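# Open the coffee maker lid fully and leave it

## Task

Swing the coffee maker's lid open to its full extent and leave it resting open, so that it stays that way after the robot lets go.

## Robot and tools

Robot: two arms, left_arm and right_arm, each ending in a five-jointed-style dexterous hand (left_arm has a left hand, right_arm a right hand, mirror images). Bases in the scene frame: left_arm at (-0.017, +0.328, +0.003) m, right_arm at (-0.050, -0.348, -0.001) m, both facing nearly +x. A post stands on the floor behind the arms.

Frames. Scene frame: origin at table-top height between the arms, +x out over the table, +y toward left_arm, +z up. Reported hand poses (end_effector_position in m, end_effector_quat_wxyz) are in each arm's own base frame. Pose offsets in commands are along the axes of that arm's current Hand target. Hand point axes: +z along the straight fingers toward the tips, +y out of the palm face (palm surface at y = -0.063), +x across the palm away from the thumb on the right hand, toward the thumb on the left hand. Finger knuckles sit near z = -0.017, tips about 0.14 m beyond. A rigid mast sticks out on the palm side at the wrist and can strike things.

Row layout (used by both execute_actions and move): one flat list of 48 numbers covering both arms, each in [-1, 1]. Order: left dx, dy, dz, rx, ry, rz; then 16 left hand motor numbers; left current_limit; left speed; then the same 24 for the right arm. The six pose numbers are an offset, not a pose: measured from the Hand target at the moment the action or move begins, in that target's axes. 1.0 equals 0.6 m for dx/dy/dz and 180 degrees for rx/ry/rz (the three together form a rotation vector). Every row of one action counts from that same start, and a new call starts from the new Hand target, so resending an offset moves further. Six zeros means ask nothing new of that arm.

Hand motor order per arm: index_mcp, index_abd, index_pip, index_dip, middle_mcp, middle_abd, middle_pip, middle_dip, ring_mcp, ring_abd, ring_pip, ring_dip, thumb_cmc, thumb_axl, thumb_mcp, thumb_ipl. Each is an absolute goal angle scaled between the hinge's stops. Moving toward -1 curls: _mcp bends at the knuckle (straight at +0.75), _pip (straight +0.58), _dip (straight +0.70), _abd swings sideways (straight 0.00). thumb_cmc toward -1 brings the thumb in front of the palm (flat at +0.71); thumb_axl twists it (straight +0.68); thumb_mcp (+0.23) and thumb_ipl (+0.17) bend it. Zero is a real goal, not 'unchanged': to keep a hand as it is, resend its hand_goal values plus current settings. current_limit maps -1..+1 to 0..550 mA (start +0.4); speed sets hinge speed as (speed+1)/2 of 8.5 rad/s (start -0.6). Settings persist.

execute_actions(actions, cameras): actions is a list of actions; each action is up to 15 rows, one per 1/30 s step, the last row held to fill 15 steps. Images return only if actions is empty or cameras names them (cam_head_left, cam_head_right, cam_high, or ["all"]; an unknown name voids the call).

move(target, speed, blend, blocking, cameras): target is one 48-number row or a list of up to 15 rows; every row's pose offsets count from the same starting Hand targets, not from the previous row. Paths are straight lines at up to speed m/s (0.002 to 4.3, default 0.25; rotation up to twice that in rad/s), all ending together, capped at 10 s. blend (m) rounds corners between listed targets; 0 stops at each. Moves do not avoid obstacles or the other arm. Hand numbers of the first row are sent at the start; later rows' hand numbers are applied on arrival once everything is still. blocking=false returns after about 0.5 s while the move continues. The result adds a move: line: done, off_target, moving, held or fault, plus limits (paced = pose clipped, held = steps withheld).

wait(seconds 0 to 3600): lets time pass with no new commands; a running move continues. stop(): brakes the running move. zoom_image(camera, region [x0,y0,x1,y1], at most 504x504 px): closer look at the newest image of cam_head_left, cam_head_right or cam_high. finished_scene(scene=1): ends the scene for good.

Results: Hand target (last commanded pose after clipping, base for next offsets), end effector pose, joint positions/velocities/torques (torque sign: toward larger joint angle; drives read nonzero even in free air), and per hand: hand_goal, hand_measured, hand_current_ma, hand_state (moving, goal, blocked, overload), hand_current_limit, hand_speed. Arms often settle a few cm short or low of the target, especially right under load as the elbow sags; send the remaining gap as a further offset. Orientation commands are clipped to 40 degrees from the current orientation per step.

Avoid: hitting fixed things or slamming the lid, fast contacts, pressing far past a contact, letting anything drop or leave the table, releasing a moving part, and any pressing or collision between the two hands or arms. To stop pushing, command back behind the current hand point. Motors held at 495 mA or more for 5 s shut off for 10 s; keep current limits moderate. Sustained strain heats arm motors (MOTOR HOT at 85 C, arm collapses at 100 C). After a HAND FAULT line, remaining calls in that reply are skipped.

Each tool is called after "Request:" as name(argument=value, ...) on one line, values as JSON.

## Session

Request:
execute_actions(actions=[])

Scene clock: 0.00 s.
left_arm: end_effector_position=(+0.4433, -0.0873, +0.2609) hand_goal=(+0.754, +0.000, +0.576, +0.696, +0.754, +0.000, +0.576, +0.696, +0.754, +0.000, +0.576, +0.696, +0.714, +0.678, +0.226, +0.168) hand_measured=(+0.7535, -0.0008, +0.5770, +0.6958, +0.7535, -0.0008, +0.5770, +0.6958, +0.7535, +0.0007, +0.5770, +0.6958, +0.7154, +0.6777, +0.2252, +0.1672) hand_current_ma=(-15, -2, -5, -7, +2, +10, -4, -1, -3, +6, +6, +12, +7, +4, -1, -8) hand_state=(goal, goal, goal, goal, goal, goal, goal, goal, goal, goal, goal, goal, goal, goal, goal, goal) hand_current_limit=0.40 hand_speed=-0.60 end_effector_quat_wxyz=(+0.368, +0.848, +0.105, +0.367) | right_arm: end_effector_position=(+0.2247, +0.2981, +0.1707) hand_goal=(+0.754, +0.000, +0.576, +0.696, +0.754, +0.000, +0.576, +0.696, +0.754, +0.000, +0.576, +0.696, +0.714, +0.678, +0.226, +0.168) hand_measured=(+0.7535, -0.0008, +0.5757, +0.6958, +0.7523, +0.0007, +0.5757, +0.6971, +0.7535, +0.0007, +0.5770, +0.6945, +0.7142, +0.6777, +0.2252, +0.1672) hand_current_ma=(-6, -11, -4, -5, +11, +6, +10, -1, -8, -17, +8, -2, +5, +7, -4, -7) hand_state=(goal, goal, goal, goal, goal, goal, goal, goal, goal, goal, goal, goal, goal, goal, goal, goal) hand_current_limit=0.40 hand_speed=-0.60 end_effector_quat_wxyz=(+0.040, +0.508, +0.860, +0.018)
Joint positions: left_arm=[0.183 1.149 0.63 -0.144 0.727 1.141] | right_arm=[1.151 1.161 0.911 -1.294 0.083 0.646]
Joint velocities: within noise
Joint torques (N m): no reading
Heat: left arm: hottest wrist roll 31 °C; right arm: hottest elbow 32 °C.
Hand target: left_arm +0.4472, -0.0870, +0.2685; +0.368, +0.845, +0.097, +0.376 | right_arm +0.2295, +0.3079, +0.1849; +0.039, +0.506, +0.861, +0.037

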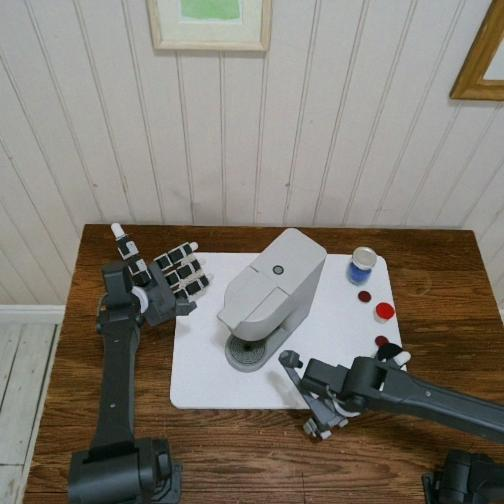

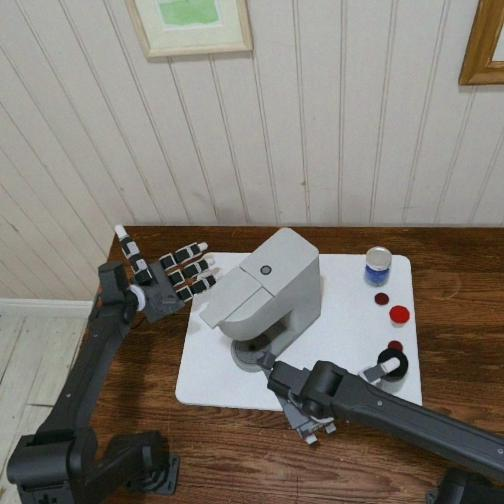

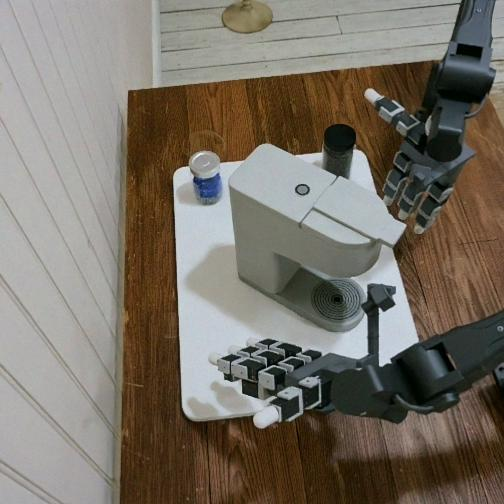

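Request:
zoom_image(camera="cam_head_left", region=[150, 200, 400, 450])

Request:
zoom_image(camera="cam_high", region=[180, 110, 460, 390])

Request:
zoom_image(camera="cam_head_right", region=[150, 200, 400, 450])

Scaled by 2.016 from the camera's image (finer frame: 720x720).

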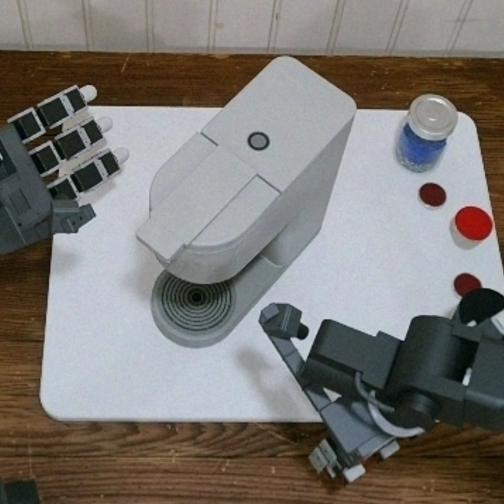

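Scaled by 1.800 from the camera's image (finer frame: 720x720).

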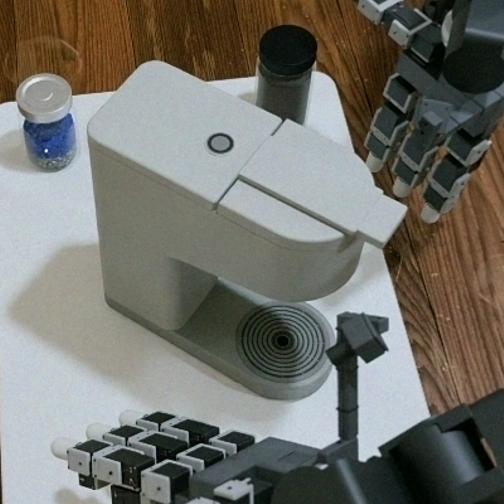

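Scaled by 2.016 from the camera's image (finer frame: 720x720).

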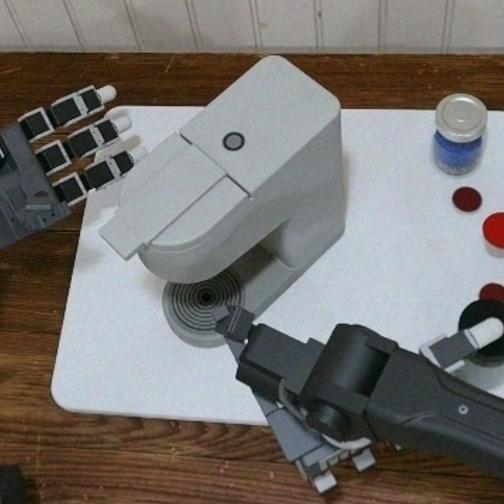

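Request:
move(target=[0,0,0,0,0,0,0.754,0,0.576,0.696,0.754,0,0.576,0.696,0.754,0,0.576,0.696,0.714,0.678,0.226,0.168,0.4,-0.6, 0.1297,-0.0057,-0.1653,-0.4617,0.1151,-0.0902,0.754,0,0.576,0.696,0.754,0,0.576,0.696,0.754,0,0.576,0.696,0.714,0.678,0.226,0.168,0.4,-0.6], speed=0.12, cameras=["all"])

Scene clock: 209.50 s.
left_arm: end_effector_position=(+0.4433, -0.0873, +0.2609) hand_goal=(+0.754, +0.000, +0.576, +0.696, +0.754, +0.000, +0.576, +0.696, +0.754, +0.000, +0.576, +0.696, +0.714, +0.678, +0.226, +0.168) hand_measured=(+0.7655, +0.0007, +0.5770, +0.6958, +0.7679, +0.0007, +0.5770, +0.6958, +0.7655, -0.0008, +0.5770, +0.6958, +0.7293, +0.6767, +0.2262, +0.1681) hand_current_ma=(-7, -3, +6, -5, +23, +8, -13, +2, -2, +4, -2, +13, +11, -3, +4, -26) hand_state=(goal, goal, goal, goal, goal, goal, goal, goal, goal, goal, goal, goal, goal, goal, goal, goal) hand_current_limit=0.40 hand_speed=-0.60 end_effector_quat_wxyz=(+0.368, +0.848, +0.105, +0.367) | right_arm: end_effector_position=(+0.1773, +0.3724, +0.2741) hand_goal=(+0.754, +0.000, +0.576, +0.696, +0.754, +0.000, +0.576, +0.696, +0.754, +0.000, +0.576, +0.696, +0.714, +0.678, +0.226, +0.168) hand_measured=(+0.7631, +0.0007, +0.5847, +0.6958, +0.7655, -0.0008, +0.5821, +0.6958, +0.7643, +0.0007, +0.5847, +0.6958, +0.7230, +0.6777, +0.2232, +0.1672) hand_current_ma=(-7, -10, -6, +13, +8, +6, +7, +0, -3, -6, +6, -9, +4, +11, -10, +6) hand_state=(goal, goal, goal, goal, goal, goal, goal, goal, goal, goal, goal, goal, goal, goal, goal, goal) hand_current_limit=0.40 hand_speed=-0.60 end_effector_quat_wxyz=(+0.216, +0.229, +0.679, +0.663)
Joint positions: left_arm=[0.183 1.149 0.63 -0.144 0.727 1.141] | right_arm=[1.359 1.231 0.266 0.936 0.43 0.023]
Joint torques (N m): left_arm=[0.5 -6.24 10.26 2.29 0.61 -0.05] | right_arm=[-0.91 -5.95 7.13 3.67 0.03 -0.22]
Heat: left arm: hottest elbow 35 °C; right arm: hottest elbow 38 °C.
Hand target: left_arm +0.4472, -0.0870, +0.2685; +0.368, +0.845, +0.097, +0.376 | right_arm +0.1783, +0.3718, +0.2808; +0.225, +0.224, +0.671, +0.670
Off the commanded pose: left_arm 0.009 m, 1 deg | right_arm 0.007 m, 2 deg.
move: done

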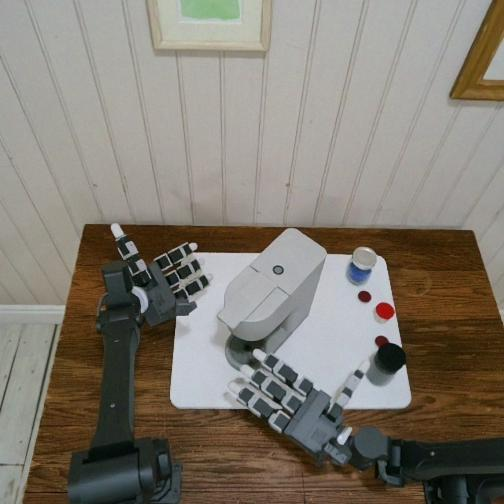

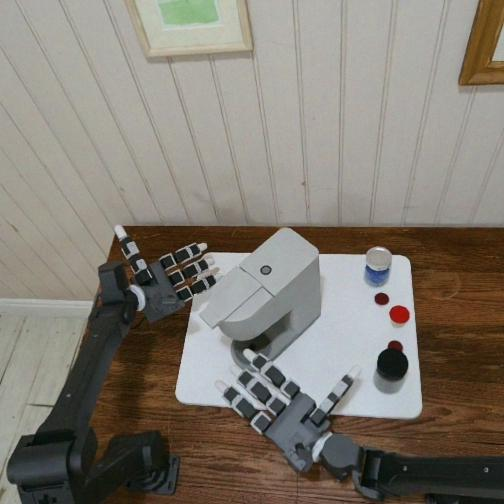

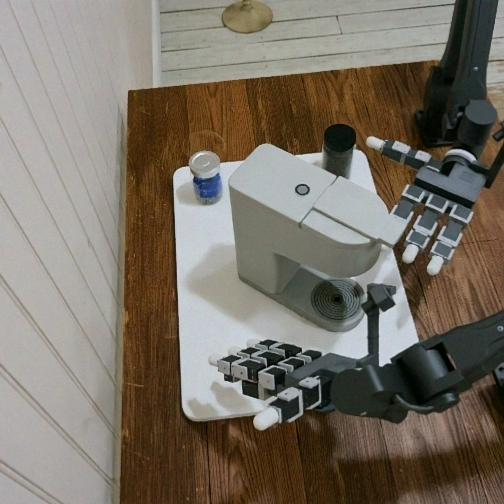

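Request:
zoom_image(camera="cam_head_left", region=[180, 240, 340, 400])

Request:
zoom_image(camera="cam_head_right", region=[180, 240, 340, 400])

Request:
zoom_image(camera="cam_high", region=[300, 150, 460, 310])

Scaled by 3.150 from the camera's image (finer frame: 720x720).

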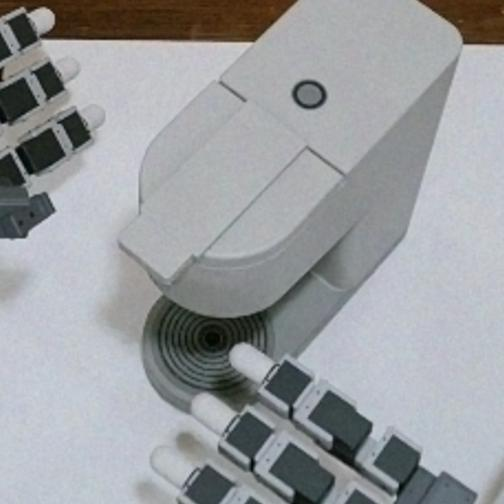

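Scaled by 3.150 from the camera's image (finer frame: 720x720).

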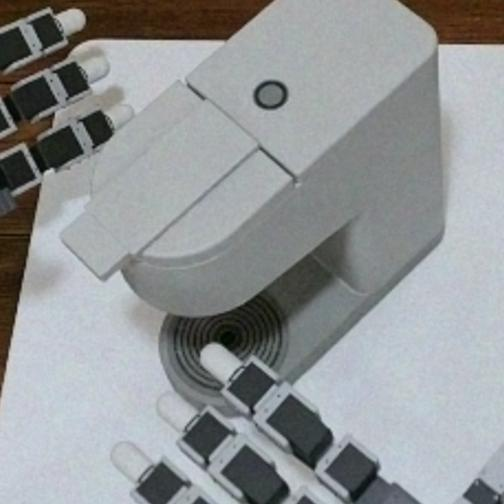

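Scaled by 3.150 from the camera's image (finer frame: 720x720).

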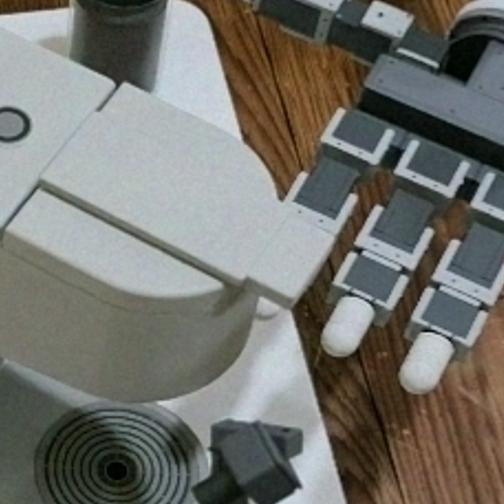

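Request:
move(target=[0,0,0,0,0,0,0.754,0,0.576,0.696,0.754,0,0.576,0.696,0.754,0,0.576,0.696,0.714,0.678,0.226,0.168,0.4,-0.6, 0.0245,0.1,0.1517,-0.011,0,0,0.754,0,0.576,0.696,0.754,0,0.576,0.696,0.754,0,0.576,0.696,0.714,0.678,0.226,0.168,0.4,-0.6], speed=0.08, cameras=["all"])

Request:
zoom_image(camera="cam_head_left", region=[180, 240, 340, 400])

Request:
zoom_image(camera="cam_head_right", region=[180, 240, 340, 400])

Request:
zoom_image(camera="cam_high", region=[300, 150, 460, 310])

Scene clock: 280.40 s.
left_arm: end_effector_position=(+0.4433, -0.0873, +0.2609) hand_goal=(+0.754, +0.000, +0.576, +0.696, +0.754, +0.000, +0.576, +0.696, +0.754, +0.000, +0.576, +0.696, +0.714, +0.678, +0.226, +0.168) hand_measured=(+0.7643, -0.0008, +0.5770, +0.6958, +0.7691, +0.0007, +0.5770, +0.6958, +0.7655, -0.0008, +0.5770, +0.6958, +0.7293, +0.6767, +0.2262, +0.1672) hand_current_ma=(-3, -3, -12, +5, +19, +6, -6, -26, -1, +5, -1, +0, +14, +1, -3, -7) hand_state=(goal, goal, goal, goal, goal, goal, goal, goal, goal, goal, goal, goal, goal, goal, goal, goal) hand_current_limit=0.40 hand_speed=-0.60 end_effector_quat_wxyz=(+0.368, +0.848, +0.105, +0.367) | right_arm: end_effector_position=(+0.2089, +0.4470, +0.3203) hand_goal=(+0.754, +0.000, +0.576, +0.696, +0.754, +0.000, +0.576, +0.696, +0.754, +0.000, +0.576, +0.696, +0.714, +0.678, +0.226, +0.168) hand_measured=(+0.7716, -0.0447, +0.5847, +0.7022, +0.7667, +0.0007, +0.5821, +0.6971, +0.7667, +0.0007, +0.5834, +0.6958, +0.7242, +0.6767, +0.2212, +0.1719) hand_current_ma=(-4, -15, -10, +5, +9, +4, -5, -10, -4, +0, +10, -9, +16, +14, -12, +4) hand_state=(goal, blocked, goal, goal, goal, goal, goal, goal, goal, goal, goal, goal, goal, goal, goal, goal) hand_current_limit=0.40 hand_speed=-0.60 end_effector_quat_wxyz=(+0.211, +0.217, +0.673, +0.674)
Joint positions: left_arm=[0.183 1.149 0.63 -0.144 0.727 1.141] | right_arm=[1.299 1.324 0.508 0.815 0.344 0.009]
Joint torques (N m): left_arm=[0.44 -6.18 10.25 2.39 0.61 -0.03] | right_arm=[-2.14 -8.41 11.28 2.3 0.31 -0.2]
Heat: left arm: hottest elbow 36 °C; right arm: hottest elbow 37 °C.
Hand target: left_arm +0.4472, -0.0870, +0.2685; +0.368, +0.845, +0.097, +0.376 | right_arm +0.2213, +0.4534, +0.3408; +0.229, +0.220, +0.659, +0.682
Off the commanded pose: left_arm 0.009 m, 1 deg | right_arm 0.025 m, 3 deg.
move: off_target (right_arm)

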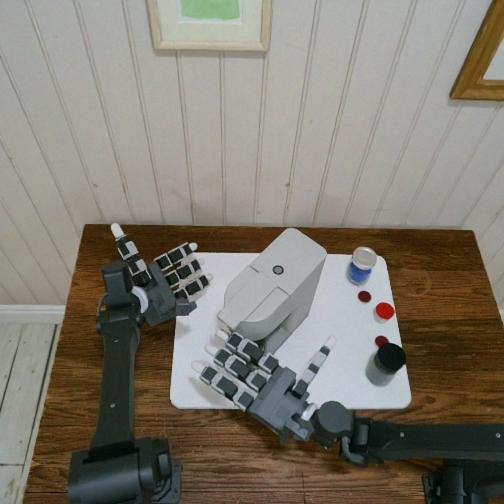

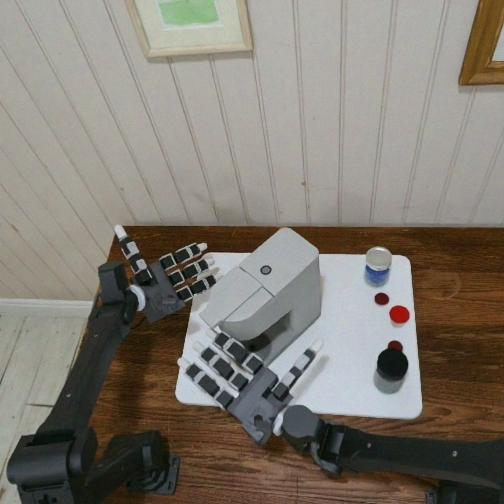

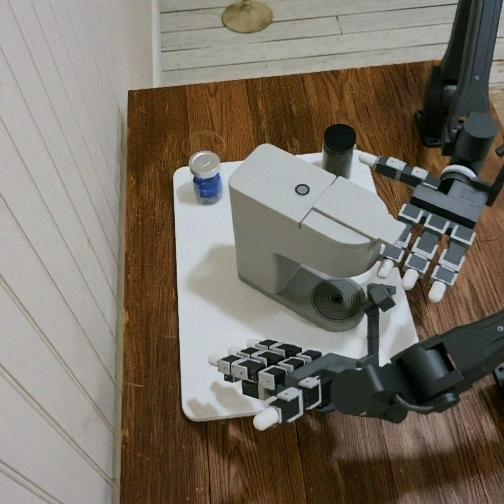

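Scaled by 3.150 from the camera's image (finer frame: 720x720).

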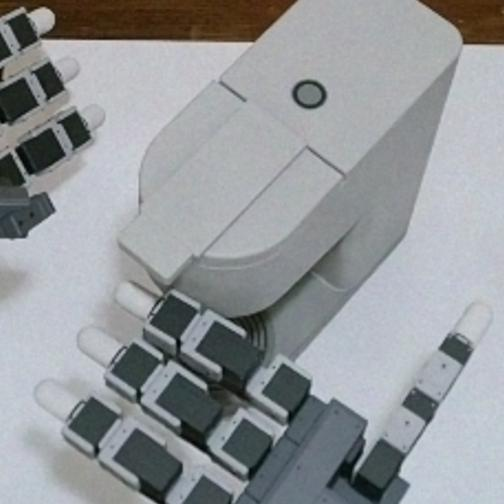

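Scaled by 3.150 from the camera's image (finer frame: 720x720).

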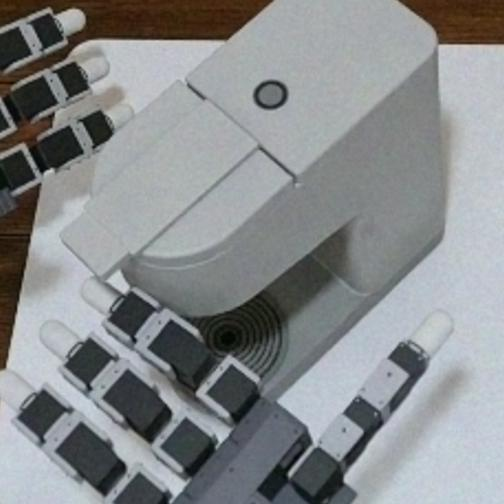

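Scaled by 3.150 from the camera's image (finer frame: 720x720).

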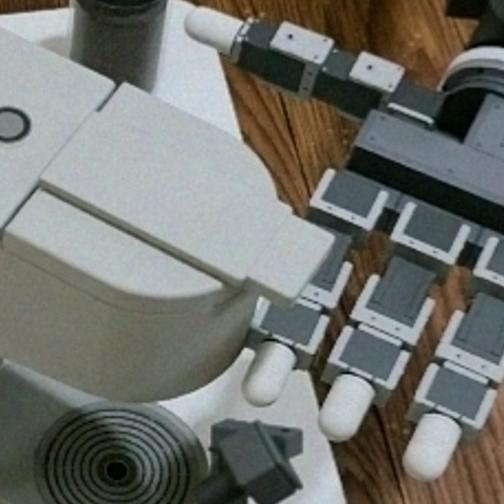

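Request:
move(target=[0,0,0,0,0,0,0.754,0,0.576,0.696,0.754,0,0.576,0.696,0.754,0,0.576,0.696,0.714,0.678,0.226,0.168,0.4,-0.6, 0.0477,-0.0175,-0.0142,0,-0.033,0,0.754,0,0.576,0.696,0.754,0,0.576,0.696,0.754,0,0.576,0.696,0.714,0.678,0.226,0.168,0.4,-0.6], speed=0.08, cameras=["all"])

Request:
zoom_image(camera="cam_high", region=[300, 150, 460, 310])

Request:
zoom_image(camera="cam_head_left", region=[180, 240, 340, 400])

Scene clock: 331.07 s.
left_arm: end_effector_position=(+0.4433, -0.0873, +0.2609) hand_goal=(+0.754, +0.000, +0.576, +0.696, +0.754, +0.000, +0.576, +0.696, +0.754, +0.000, +0.576, +0.696, +0.714, +0.678, +0.226, +0.168) hand_measured=(+0.7643, +0.0007, +0.5770, +0.6958, +0.7679, +0.0007, +0.5770, +0.6958, +0.7655, -0.0008, +0.5770, +0.6958, +0.7293, +0.6767, +0.2252, +0.1672) hand_current_ma=(-2, +4, -1, -2, +22, +14, +2, -2, -5, +5, -6, +5, +13, -5, +15, +4) hand_state=(goal, goal, goal, goal, goal, goal, goal, goal, goal, goal, goal, goal, goal, goal, goal, goal) hand_current_limit=0.40 hand_speed=-0.60 end_effector_quat_wxyz=(+0.368, +0.848, +0.105, +0.367) | right_arm: end_effector_position=(+0.1957, +0.4542, +0.3043) hand_goal=(+0.754, +0.000, +0.576, +0.696, +0.754, +0.000, +0.576, +0.696, +0.754, +0.000, +0.576, +0.696, +0.714, +0.678, +0.226, +0.168) hand_measured=(+0.7667, -0.0110, +0.5821, +0.7022, +0.7655, -0.0008, +0.5821, +0.6958, +0.7655, -0.0008, +0.5847, +0.6945, +0.7242, +0.6767, +0.2222, +0.1710) hand_current_ma=(-6, +1, +0, +3, +10, -2, +1, +5, +2, -6, +8, -6, +13, +8, +2, -2) hand_state=(goal, goal, goal, goal, goal, goal, goal, goal, goal, goal, goal, goal, goal, goal, goal, goal) hand_current_limit=0.40 hand_speed=-0.60 end_effector_quat_wxyz=(+0.259, +0.258, +0.668, +0.649)
Joint positions: left_arm=[0.183 1.149 0.63 -0.144 0.727 1.141] | right_arm=[1.397 1.394 0.534 0.83 0.574 0.005]
Joint torques (N m): left_arm=[0.5 -6.42 10.24 2.37 0.6 -0.05] | right_arm=[0.5 -8.7 10.71 3.66 0.3 -0.19]
Heat: left arm: hottest elbow 36 °C; right arm: hottest elbow 40 °C.
Hand target: left_arm +0.4472, -0.0870, +0.2685; +0.368, +0.845, +0.097, +0.376 | right_arm +0.1935, +0.4642, +0.3299; +0.262, +0.255, +0.646, +0.670
Off the commanded pose: left_arm 0.009 m, 1 deg | right_arm 0.028 m, 4 deg.
move: off_target (right_arm)

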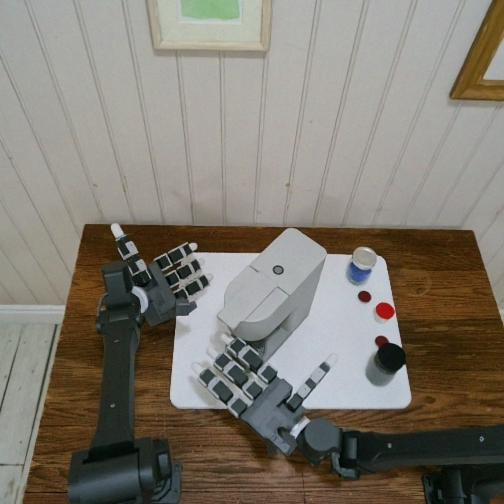

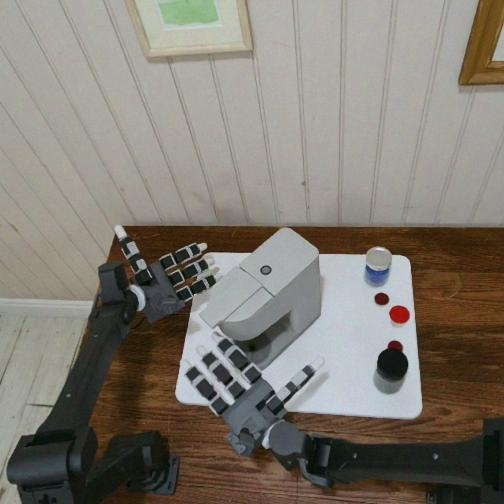

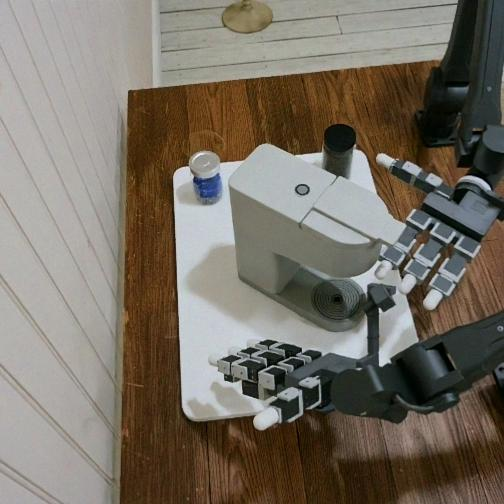

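Scaled by 3.150 from the camera's image (finer frame: 720x720).

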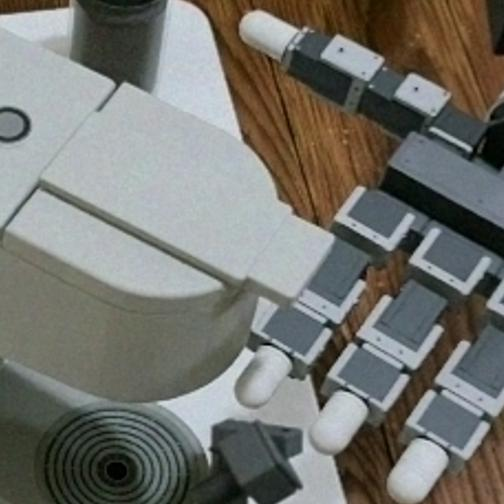

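Scaled by 3.150 from the camera's image (finer frame: 720x720).

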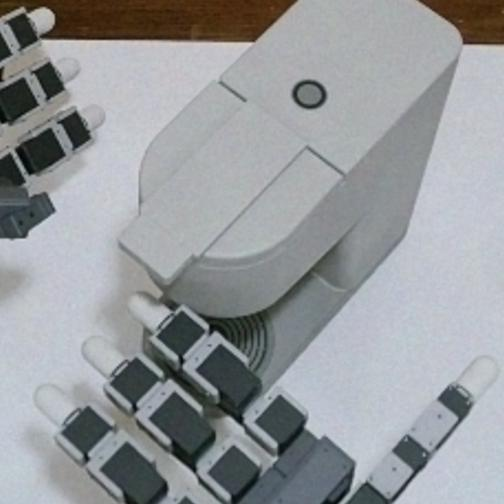

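Request:
move(target=[0,0,0,0,0,0,0.754,0,0.576,0.696,0.754,0,0.576,0.696,0.754,0,0.576,0.696,0.714,0.678,0.226,0.168,0.4,-0.6, 0.006,0.083,0.0167,-0.015,0,0,0.754,0,0.576,0.696,0.754,0,0.576,0.696,0.754,0,0.576,0.696,0.714,0.678,0.226,0.168,0.4,-0.6], speed=0.06, cameras=["all"])

Request:
zoom_image(camera="cam_high", region=[300, 150, 460, 310])

Request:
zoom_image(camera="cam_head_left", region=[180, 240, 340, 400])

Request:
zoom_image(camera="cam_head_right", region=[180, 240, 340, 400])

Scene clock: 356.90 s.
left_arm: end_effector_position=(+0.4433, -0.0873, +0.2609) hand_goal=(+0.754, +0.000, +0.576, +0.696, +0.754, +0.000, +0.576, +0.696, +0.754, +0.000, +0.576, +0.696, +0.714, +0.678, +0.226, +0.168) hand_measured=(+0.7655, +0.0007, +0.5757, +0.6958, +0.7691, +0.0007, +0.5770, +0.6958, +0.7655, +0.0007, +0.5770, +0.6958, +0.7293, +0.6777, +0.2252, +0.1672) hand_current_ma=(-4, +3, -4, +2, +25, -2, +6, -4, +7, +3, -6, +8, +16, +4, +11, -11) hand_state=(goal, goal, goal, goal, goal, goal, goal, goal, goal, goal, goal, goal, goal, goal, goal, goal) hand_current_limit=0.40 hand_speed=-0.60 end_effector_quat_wxyz=(+0.368, +0.848, +0.105, +0.367) | right_arm: end_effector_position=(+0.1954, +0.4657, +0.3503) hand_goal=(+0.754, +0.000, +0.576, +0.696, +0.754, +0.000, +0.576, +0.696, +0.754, +0.000, +0.576, +0.696, +0.714, +0.678, +0.226, +0.168) hand_measured=(+0.7655, -0.0110, +0.5808, +0.7009, +0.7655, -0.0008, +0.5821, +0.6971, +0.7655, +0.0007, +0.5847, +0.6971, +0.7242, +0.6777, +0.2311, +0.1729) hand_current_ma=(-9, -9, -2, +1, +9, +13, +1, -4, +1, +3, -4, -10, +15, +15, -9, -9) hand_state=(goal, goal, goal, goal, goal, goal, goal, goal, goal, goal, goal, goal, goal, goal, goal, goal) hand_current_limit=0.40 hand_speed=-0.60 end_effector_quat_wxyz=(+0.265, +0.252, +0.648, +0.668)
Joint positions: left_arm=[0.183 1.149 0.63 -0.144 0.727 1.141] | right_arm=[1.397 1.351 0.609 0.781 0.574 -0.028]
Joint torques (N m): left_arm=[0.56 -6.24 10.28 2.35 0.6 -0.03] | right_arm=[-0.21 -10.4 11.55 2.22 0.05 -0.14]
Heat: left arm: hottest elbow 36 °C; right arm: hottest elbow 39 °C.
Hand target: left_arm +0.4472, -0.0870, +0.2685; +0.368, +0.845, +0.097, +0.376 | right_arm +0.1966, +0.4726, +0.3800; +0.268, +0.249, +0.630, +0.685
Off the commanded pose: left_arm 0.009 m, 1 deg | right_arm 0.031 m, 3 deg.
move: off_target (right_arm)

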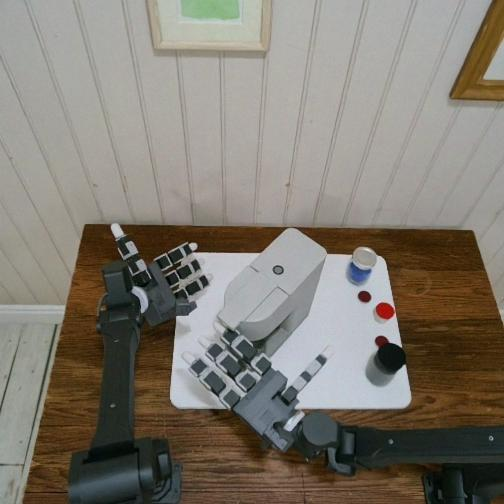

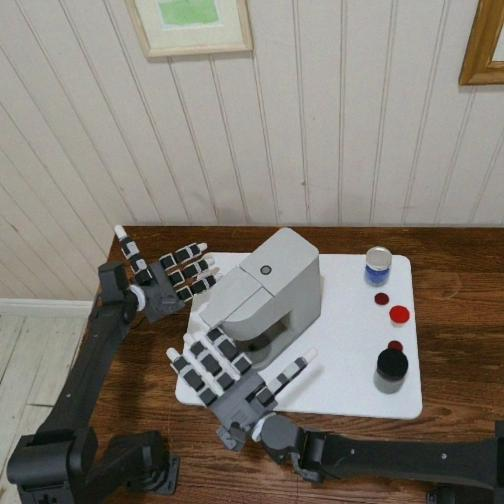

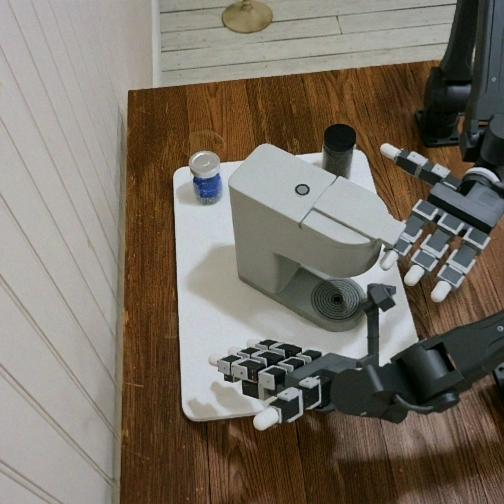

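Scaled by 3.150 from the camera's image (finer frame: 720x720).

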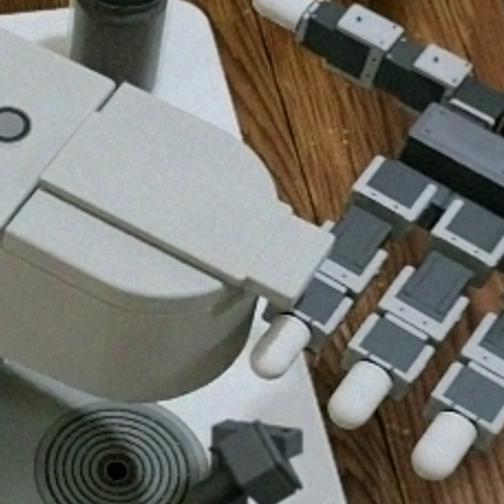

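Scaled by 3.150 from the camera's image (finer frame: 720x720).

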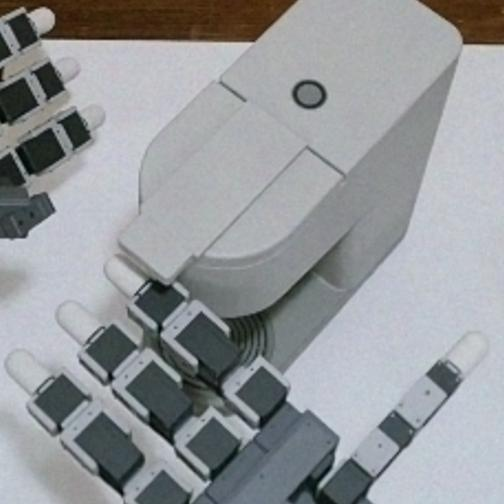

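Scaled by 3.150 from the camera's image (finer frame: 720x720).

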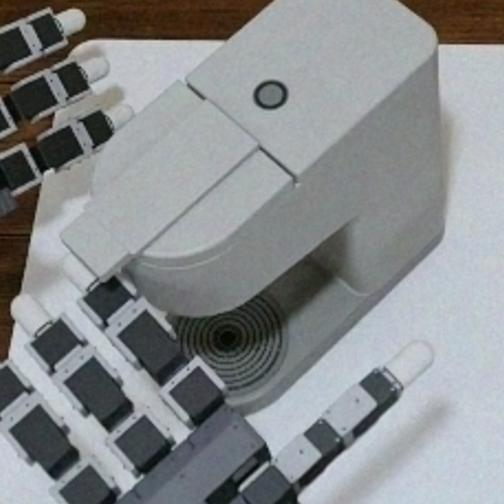

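Request:
move(target=[0,0,0,0,0,0,0.754,0,0.576,0.696,0.754,0,0.576,0.696,0.754,0,0.576,0.696,0.714,0.678,0.226,0.168,0.4,-0.6, -0.019,0,-0.008,0,0,0,0.754,0,0.576,0.696,0.754,0,0.576,0.696,0.754,0,0.576,0.696,0.714,0.678,0.226,0.168,0.4,-0.6], speed=0.04, cameras=["all"])

Request:
zoom_image(camera="cam_high", region=[300, 150, 460, 310])

Request:
zoom_image(camera="cam_head_left", region=[180, 240, 340, 400])

Scene clock: 388.23 s.
left_arm: end_effector_position=(+0.4433, -0.0873, +0.2609) hand_goal=(+0.754, +0.000, +0.576, +0.696, +0.754, +0.000, +0.576, +0.696, +0.754, +0.000, +0.576, +0.696, +0.714, +0.678, +0.226, +0.168) hand_measured=(+0.7655, -0.0008, +0.5770, +0.6958, +0.7679, +0.0007, +0.5770, +0.6958, +0.7655, +0.0007, +0.5757, +0.6971, +0.7293, +0.6777, +0.2252, +0.1681) hand_current_ma=(-11, +9, -7, -9, +16, -4, -7, -6, +3, +3, -11, +4, +17, +7, +11, -6) hand_state=(goal, goal, goal, goal, goal, goal, goal, goal, goal, goal, goal, goal, goal, goal, goal, goal) hand_current_limit=0.40 hand_speed=-0.60 end_effector_quat_wxyz=(+0.368, +0.848, +0.105, +0.367) | right_arm: end_effector_position=(+0.1993, +0.4601, +0.3608) hand_goal=(+0.754, +0.000, +0.576, +0.696, +0.754, +0.000, +0.576, +0.696, +0.754, +0.000, +0.576, +0.696, +0.714, +0.678, +0.226, +0.168) hand_measured=(+0.7679, -0.0110, +0.5821, +0.7022, +0.7655, +0.0036, +0.5821, +0.6971, +0.7655, +0.0021, +0.5847, +0.6971, +0.7242, +0.6777, +0.2311, +0.1710) hand_current_ma=(-7, -7, +3, +2, +4, +13, +11, -2, +2, -5, -1, -9, +8, +13, -12, +7) hand_state=(goal, goal, goal, goal, goal, goal, goal, goal, goal, goal, goal, goal, goal, goal, goal, goal) hand_current_limit=0.40 hand_speed=-0.60 end_effector_quat_wxyz=(+0.263, +0.252, +0.641, +0.675)
Joint positions: left_arm=[0.183 1.149 0.63 -0.144 0.727 1.141] | right_arm=[1.382 1.327 0.609 0.778 0.557 -0.028]
Joint torques (N m): left_arm=[0.32 -6.36 10.29 2.33 0.62 -0.03] | right_arm=[-1.44 -10.52 10.06 2.13 -0.01 -0.2]
Heat: left arm: hottest elbow 36 °C; right arm: hottest elbow 42 °C.
Hand target: left_arm +0.4472, -0.0870, +0.2685; +0.368, +0.845, +0.097, +0.376 | right_arm +0.2017, +0.4614, +0.3795; +0.268, +0.249, +0.630, +0.685
Off the commanded pose: left_arm 0.009 m, 1 deg | right_arm 0.019 m, 2 deg.
move: off_target (right_arm)

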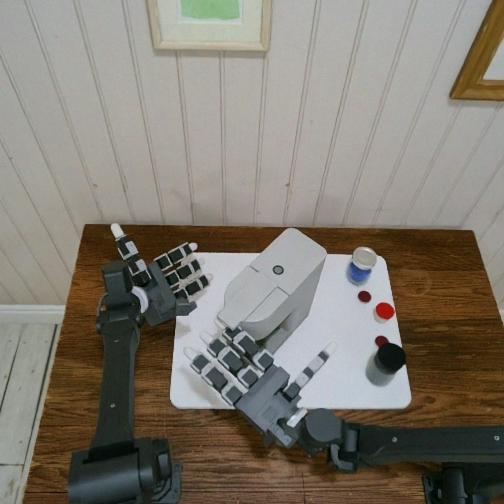

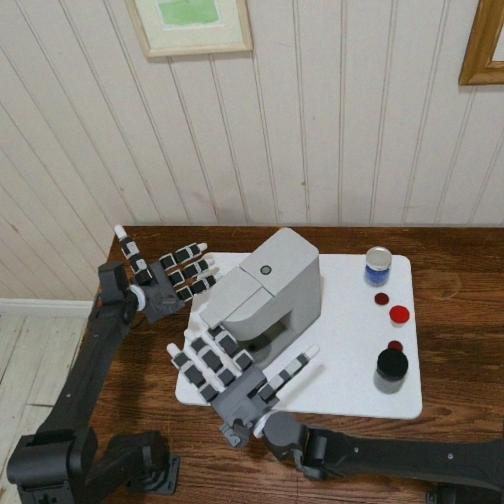

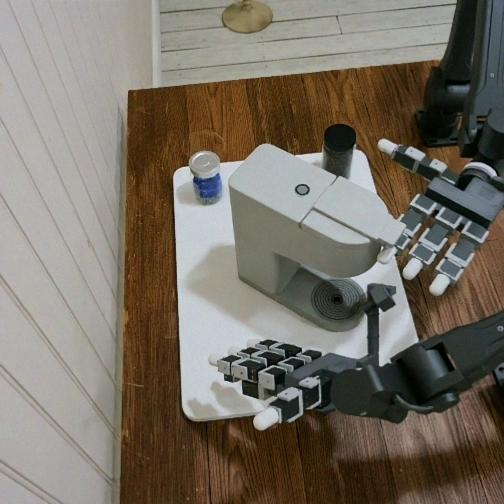

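Scaled by 3.150 from the camera's image (finer frame: 720x720).

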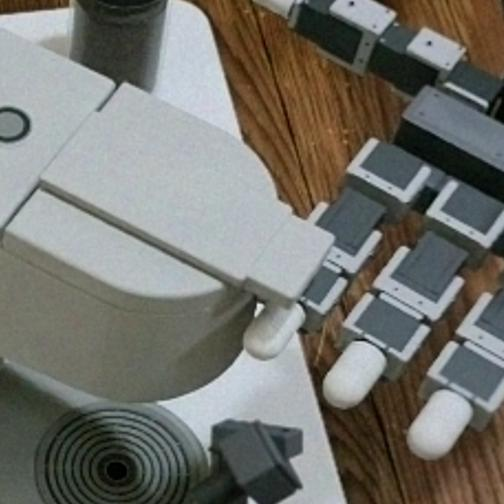

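Scaled by 3.150 from the camera's image (finer frame: 720x720).

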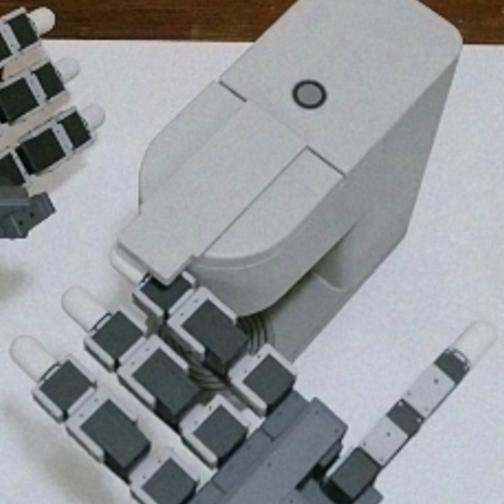

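Request:
move(target=[0,0,0,0,0,0,0.754,0,0.576,0.696,0.754,0,0.576,0.696,0.754,0,0.576,0.696,0.714,0.678,0.226,0.168,0.4,-0.6, 0,0.05,0,0,0,0,0.754,0,0.576,0.696,0.754,0,0.576,0.696,0.754,0,0.576,0.696,0.714,0.678,0.226,0.168,0.4,-0.6], speed=0.04, cameras=["all"])

Request:
zoom_image(camera="cam_high", region=[300, 150, 460, 310])

Request:
zoom_image(camera="cam_head_left", region=[180, 240, 340, 400])

Scene clock: 401.67 s.
left_arm: end_effector_position=(+0.4433, -0.0873, +0.2609) hand_goal=(+0.754, +0.000, +0.576, +0.696, +0.754, +0.000, +0.576, +0.696, +0.754, +0.000, +0.576, +0.696, +0.714, +0.678, +0.226, +0.168) hand_measured=(+0.7655, -0.0008, +0.5770, +0.6958, +0.7679, -0.0008, +0.5770, +0.6958, +0.7667, -0.0008, +0.5770, +0.6958, +0.7293, +0.6767, +0.2262, +0.1681) hand_current_ma=(-3, -3, +8, -10, +8, +13, +3, -17, +1, -6, -11, -1, +19, -2, +6, -11) hand_state=(goal, goal, goal, goal, goal, goal, goal, goal, goal, goal, goal, goal, goal, goal, goal, goal) hand_current_limit=0.40 hand_speed=-0.60 end_effector_quat_wxyz=(+0.368, +0.848, +0.105, +0.367) | right_arm: end_effector_position=(+0.1972, +0.4561, +0.3748) hand_goal=(+0.754, +0.000, +0.576, +0.696, +0.754, +0.000, +0.576, +0.696, +0.754, +0.000, +0.576, +0.696, +0.714, +0.678, +0.226, +0.168) hand_measured=(+0.7703, -0.0228, +0.5834, +0.7009, +0.7667, +0.0021, +0.5821, +0.6971, +0.7655, +0.0021, +0.5847, +0.6958, +0.7242, +0.6767, +0.2302, +0.1719) hand_current_ma=(-8, -14, +7, +8, +4, +7, +7, -5, -4, -9, +11, -9, +18, +6, -11, -3) hand_state=(goal, blocked, goal, goal, goal, goal, goal, goal, goal, goal, goal, goal, goal, goal, goal, goal) hand_current_limit=0.40 hand_speed=-0.60 end_effector_quat_wxyz=(+0.262, +0.247, +0.653, +0.667)
Joint positions: left_arm=[0.183 1.149 0.63 -0.144 0.727 1.141] | right_arm=[1.382 1.258 0.616 0.672 0.548 -0.028]
Joint torques (N m): left_arm=[0.38 -6.24 10.33 2.35 0.62 -0.04] | right_arm=[-0.73 -10.23 12.55 2.22 0.2 -0.15]
Heat: left arm: hottest elbow 36 °C; right arm: hottest elbow 41 °C.
Hand target: left_arm +0.4472, -0.0870, +0.2685; +0.368, +0.845, +0.097, +0.376 | right_arm +0.2001, +0.4596, +0.4095; +0.268, +0.249, +0.630, +0.685
Off the commanded pose: left_arm 0.009 m, 1 deg | right_arm 0.035 m, 3 deg.
move: off_target (right_arm)

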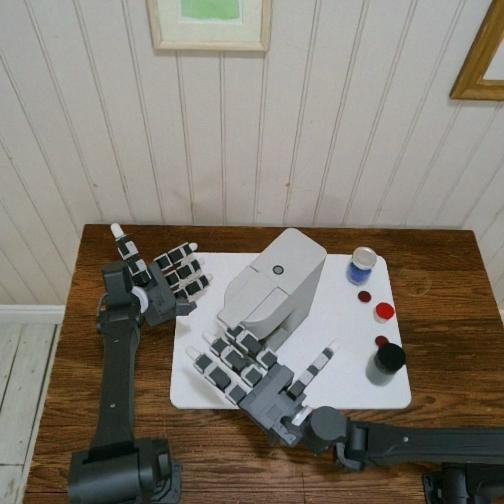

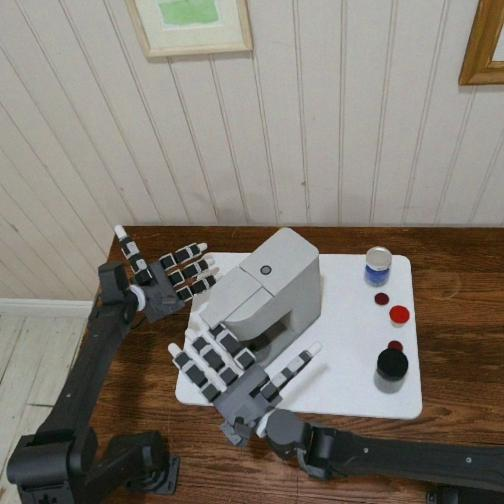

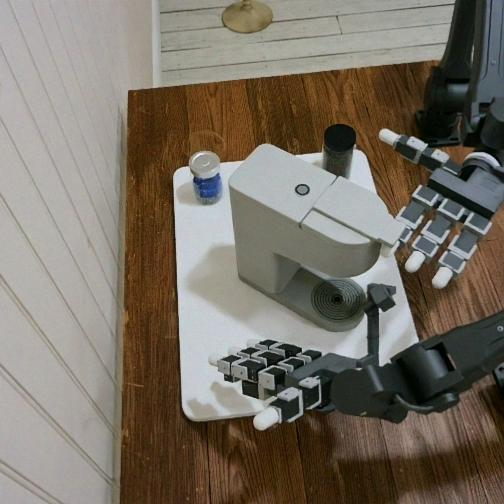

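Scaled by 3.150 from the camera's image (finer frame: 720x720).

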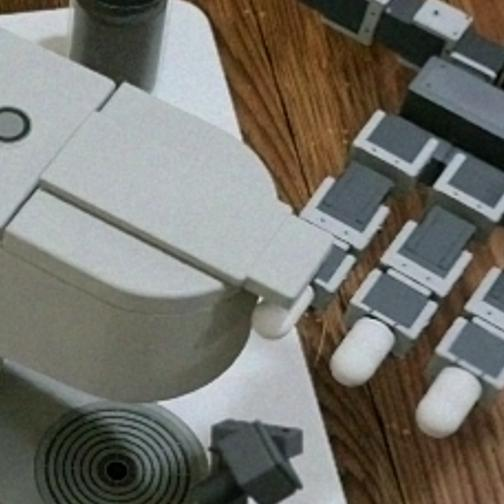

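Scaled by 3.150 from the camera's image (finer frame: 720x720).

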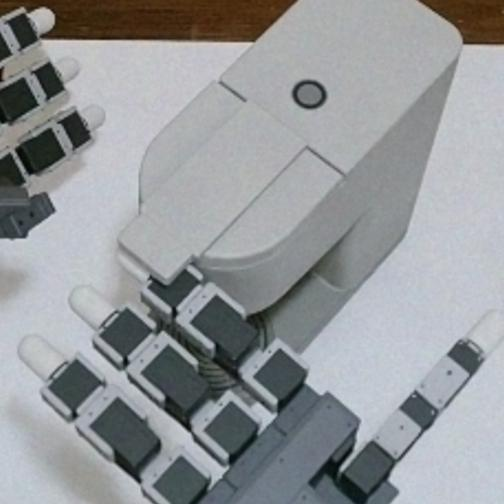

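Request:
move(target=[0,0,0,0,0,0,0.754,0,0.576,0.696,0.754,0,0.576,0.696,0.754,0,0.576,0.696,0.714,0.678,0.226,0.168,0.4,-0.6, 0.006,0.033,0.008,0,0,0,0.754,0,0.576,0.696,0.754,0,0.576,0.696,0.754,0,0.576,0.696,0.714,0.678,0.226,0.168,0.4,-0.6], speed=0.04, cameras=["all"])

Request:
zoom_image(camera="cam_high", region=[300, 150, 460, 310])

Request:
zoom_image(camera="cam_head_left", region=[180, 240, 340, 400])

Scene clock: 414.90 s.
left_arm: end_effector_position=(+0.4433, -0.0873, +0.2609) hand_goal=(+0.754, +0.000, +0.576, +0.696, +0.754, +0.000, +0.576, +0.696, +0.754, +0.000, +0.576, +0.696, +0.714, +0.678, +0.226, +0.168) hand_measured=(+0.7655, +0.0007, +0.5770, +0.6958, +0.7679, +0.0007, +0.5770, +0.6958, +0.7655, -0.0008, +0.5770, +0.6958, +0.7293, +0.6777, +0.2252, +0.1681) hand_current_ma=(-6, -5, +3, -2, +18, +14, -12, -1, +14, +4, -10, +15, +13, -4, +10, -6) hand_state=(goal, goal, goal, goal, goal, goal, goal, goal, goal, goal, goal, goal, goal, goal, goal, goal) hand_current_limit=0.40 hand_speed=-0.60 end_effector_quat_wxyz=(+0.368, +0.848, +0.105, +0.367) | right_arm: end_effector_position=(+0.1985, +0.4608, +0.3911) hand_goal=(+0.754, +0.000, +0.576, +0.696, +0.754, +0.000, +0.576, +0.696, +0.754, +0.000, +0.576, +0.696, +0.714, +0.678, +0.226, +0.168) hand_measured=(+0.7740, -0.0125, +0.5808, +0.7022, +0.7667, +0.0036, +0.5821, +0.6945, +0.7643, +0.0021, +0.5834, +0.6971, +0.7230, +0.6767, +0.2311, +0.1710) hand_current_ma=(-7, -1, +2, +18, +15, +6, +5, -5, +0, -2, +3, -13, +13, +7, -11, +9) hand_state=(blocked, goal, goal, goal, goal, goal, goal, goal, goal, goal, goal, goal, goal, goal, goal, goal) hand_current_limit=0.40 hand_speed=-0.60 end_effector_quat_wxyz=(+0.263, +0.248, +0.654, +0.664)
Joint positions: left_arm=[0.183 1.149 0.63 -0.144 0.727 1.141] | right_arm=[1.382 1.236 0.654 0.606 0.551 -0.028]
Joint torques (N m): left_arm=[0.32 -6.3 10.3 2.44 0.62 -0.02] | right_arm=[-0.15 -9.76 13.16 2.25 0.18 -0.2]
Heat: left arm: hottest elbow 36 °C; right arm: hottest elbow 42 °C.
Hand target: left_arm +0.4472, -0.0870, +0.2685; +0.368, +0.845, +0.097, +0.376 | right_arm +0.1996, +0.4643, +0.4296; +0.268, +0.249, +0.630, +0.685
Off the commanded pose: left_arm 0.009 m, 1 deg | right_arm 0.039 m, 4 deg.
move: off_target (right_arm)

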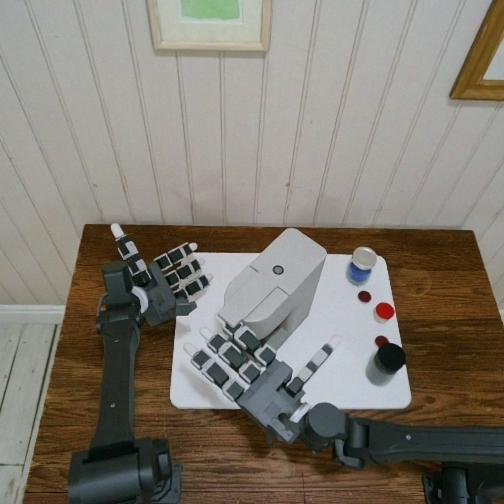

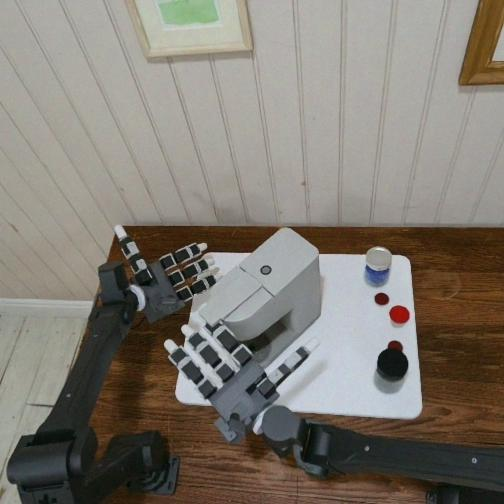

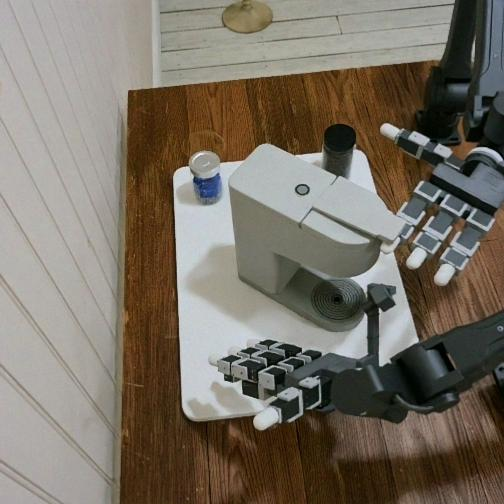

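Scaled by 3.150 from the camera's image (finer frame: 720x720).

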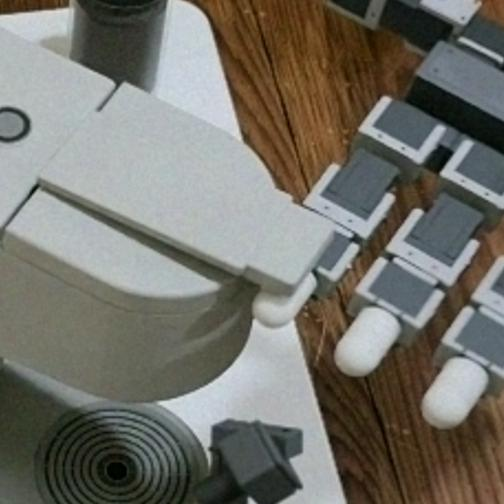

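Scaled by 3.150 from the camera's image (finer frame: 720x720).

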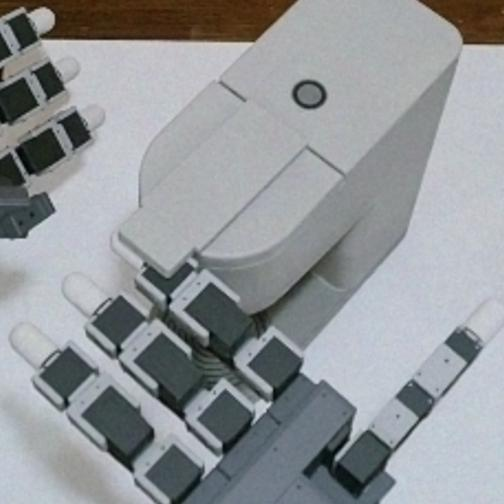

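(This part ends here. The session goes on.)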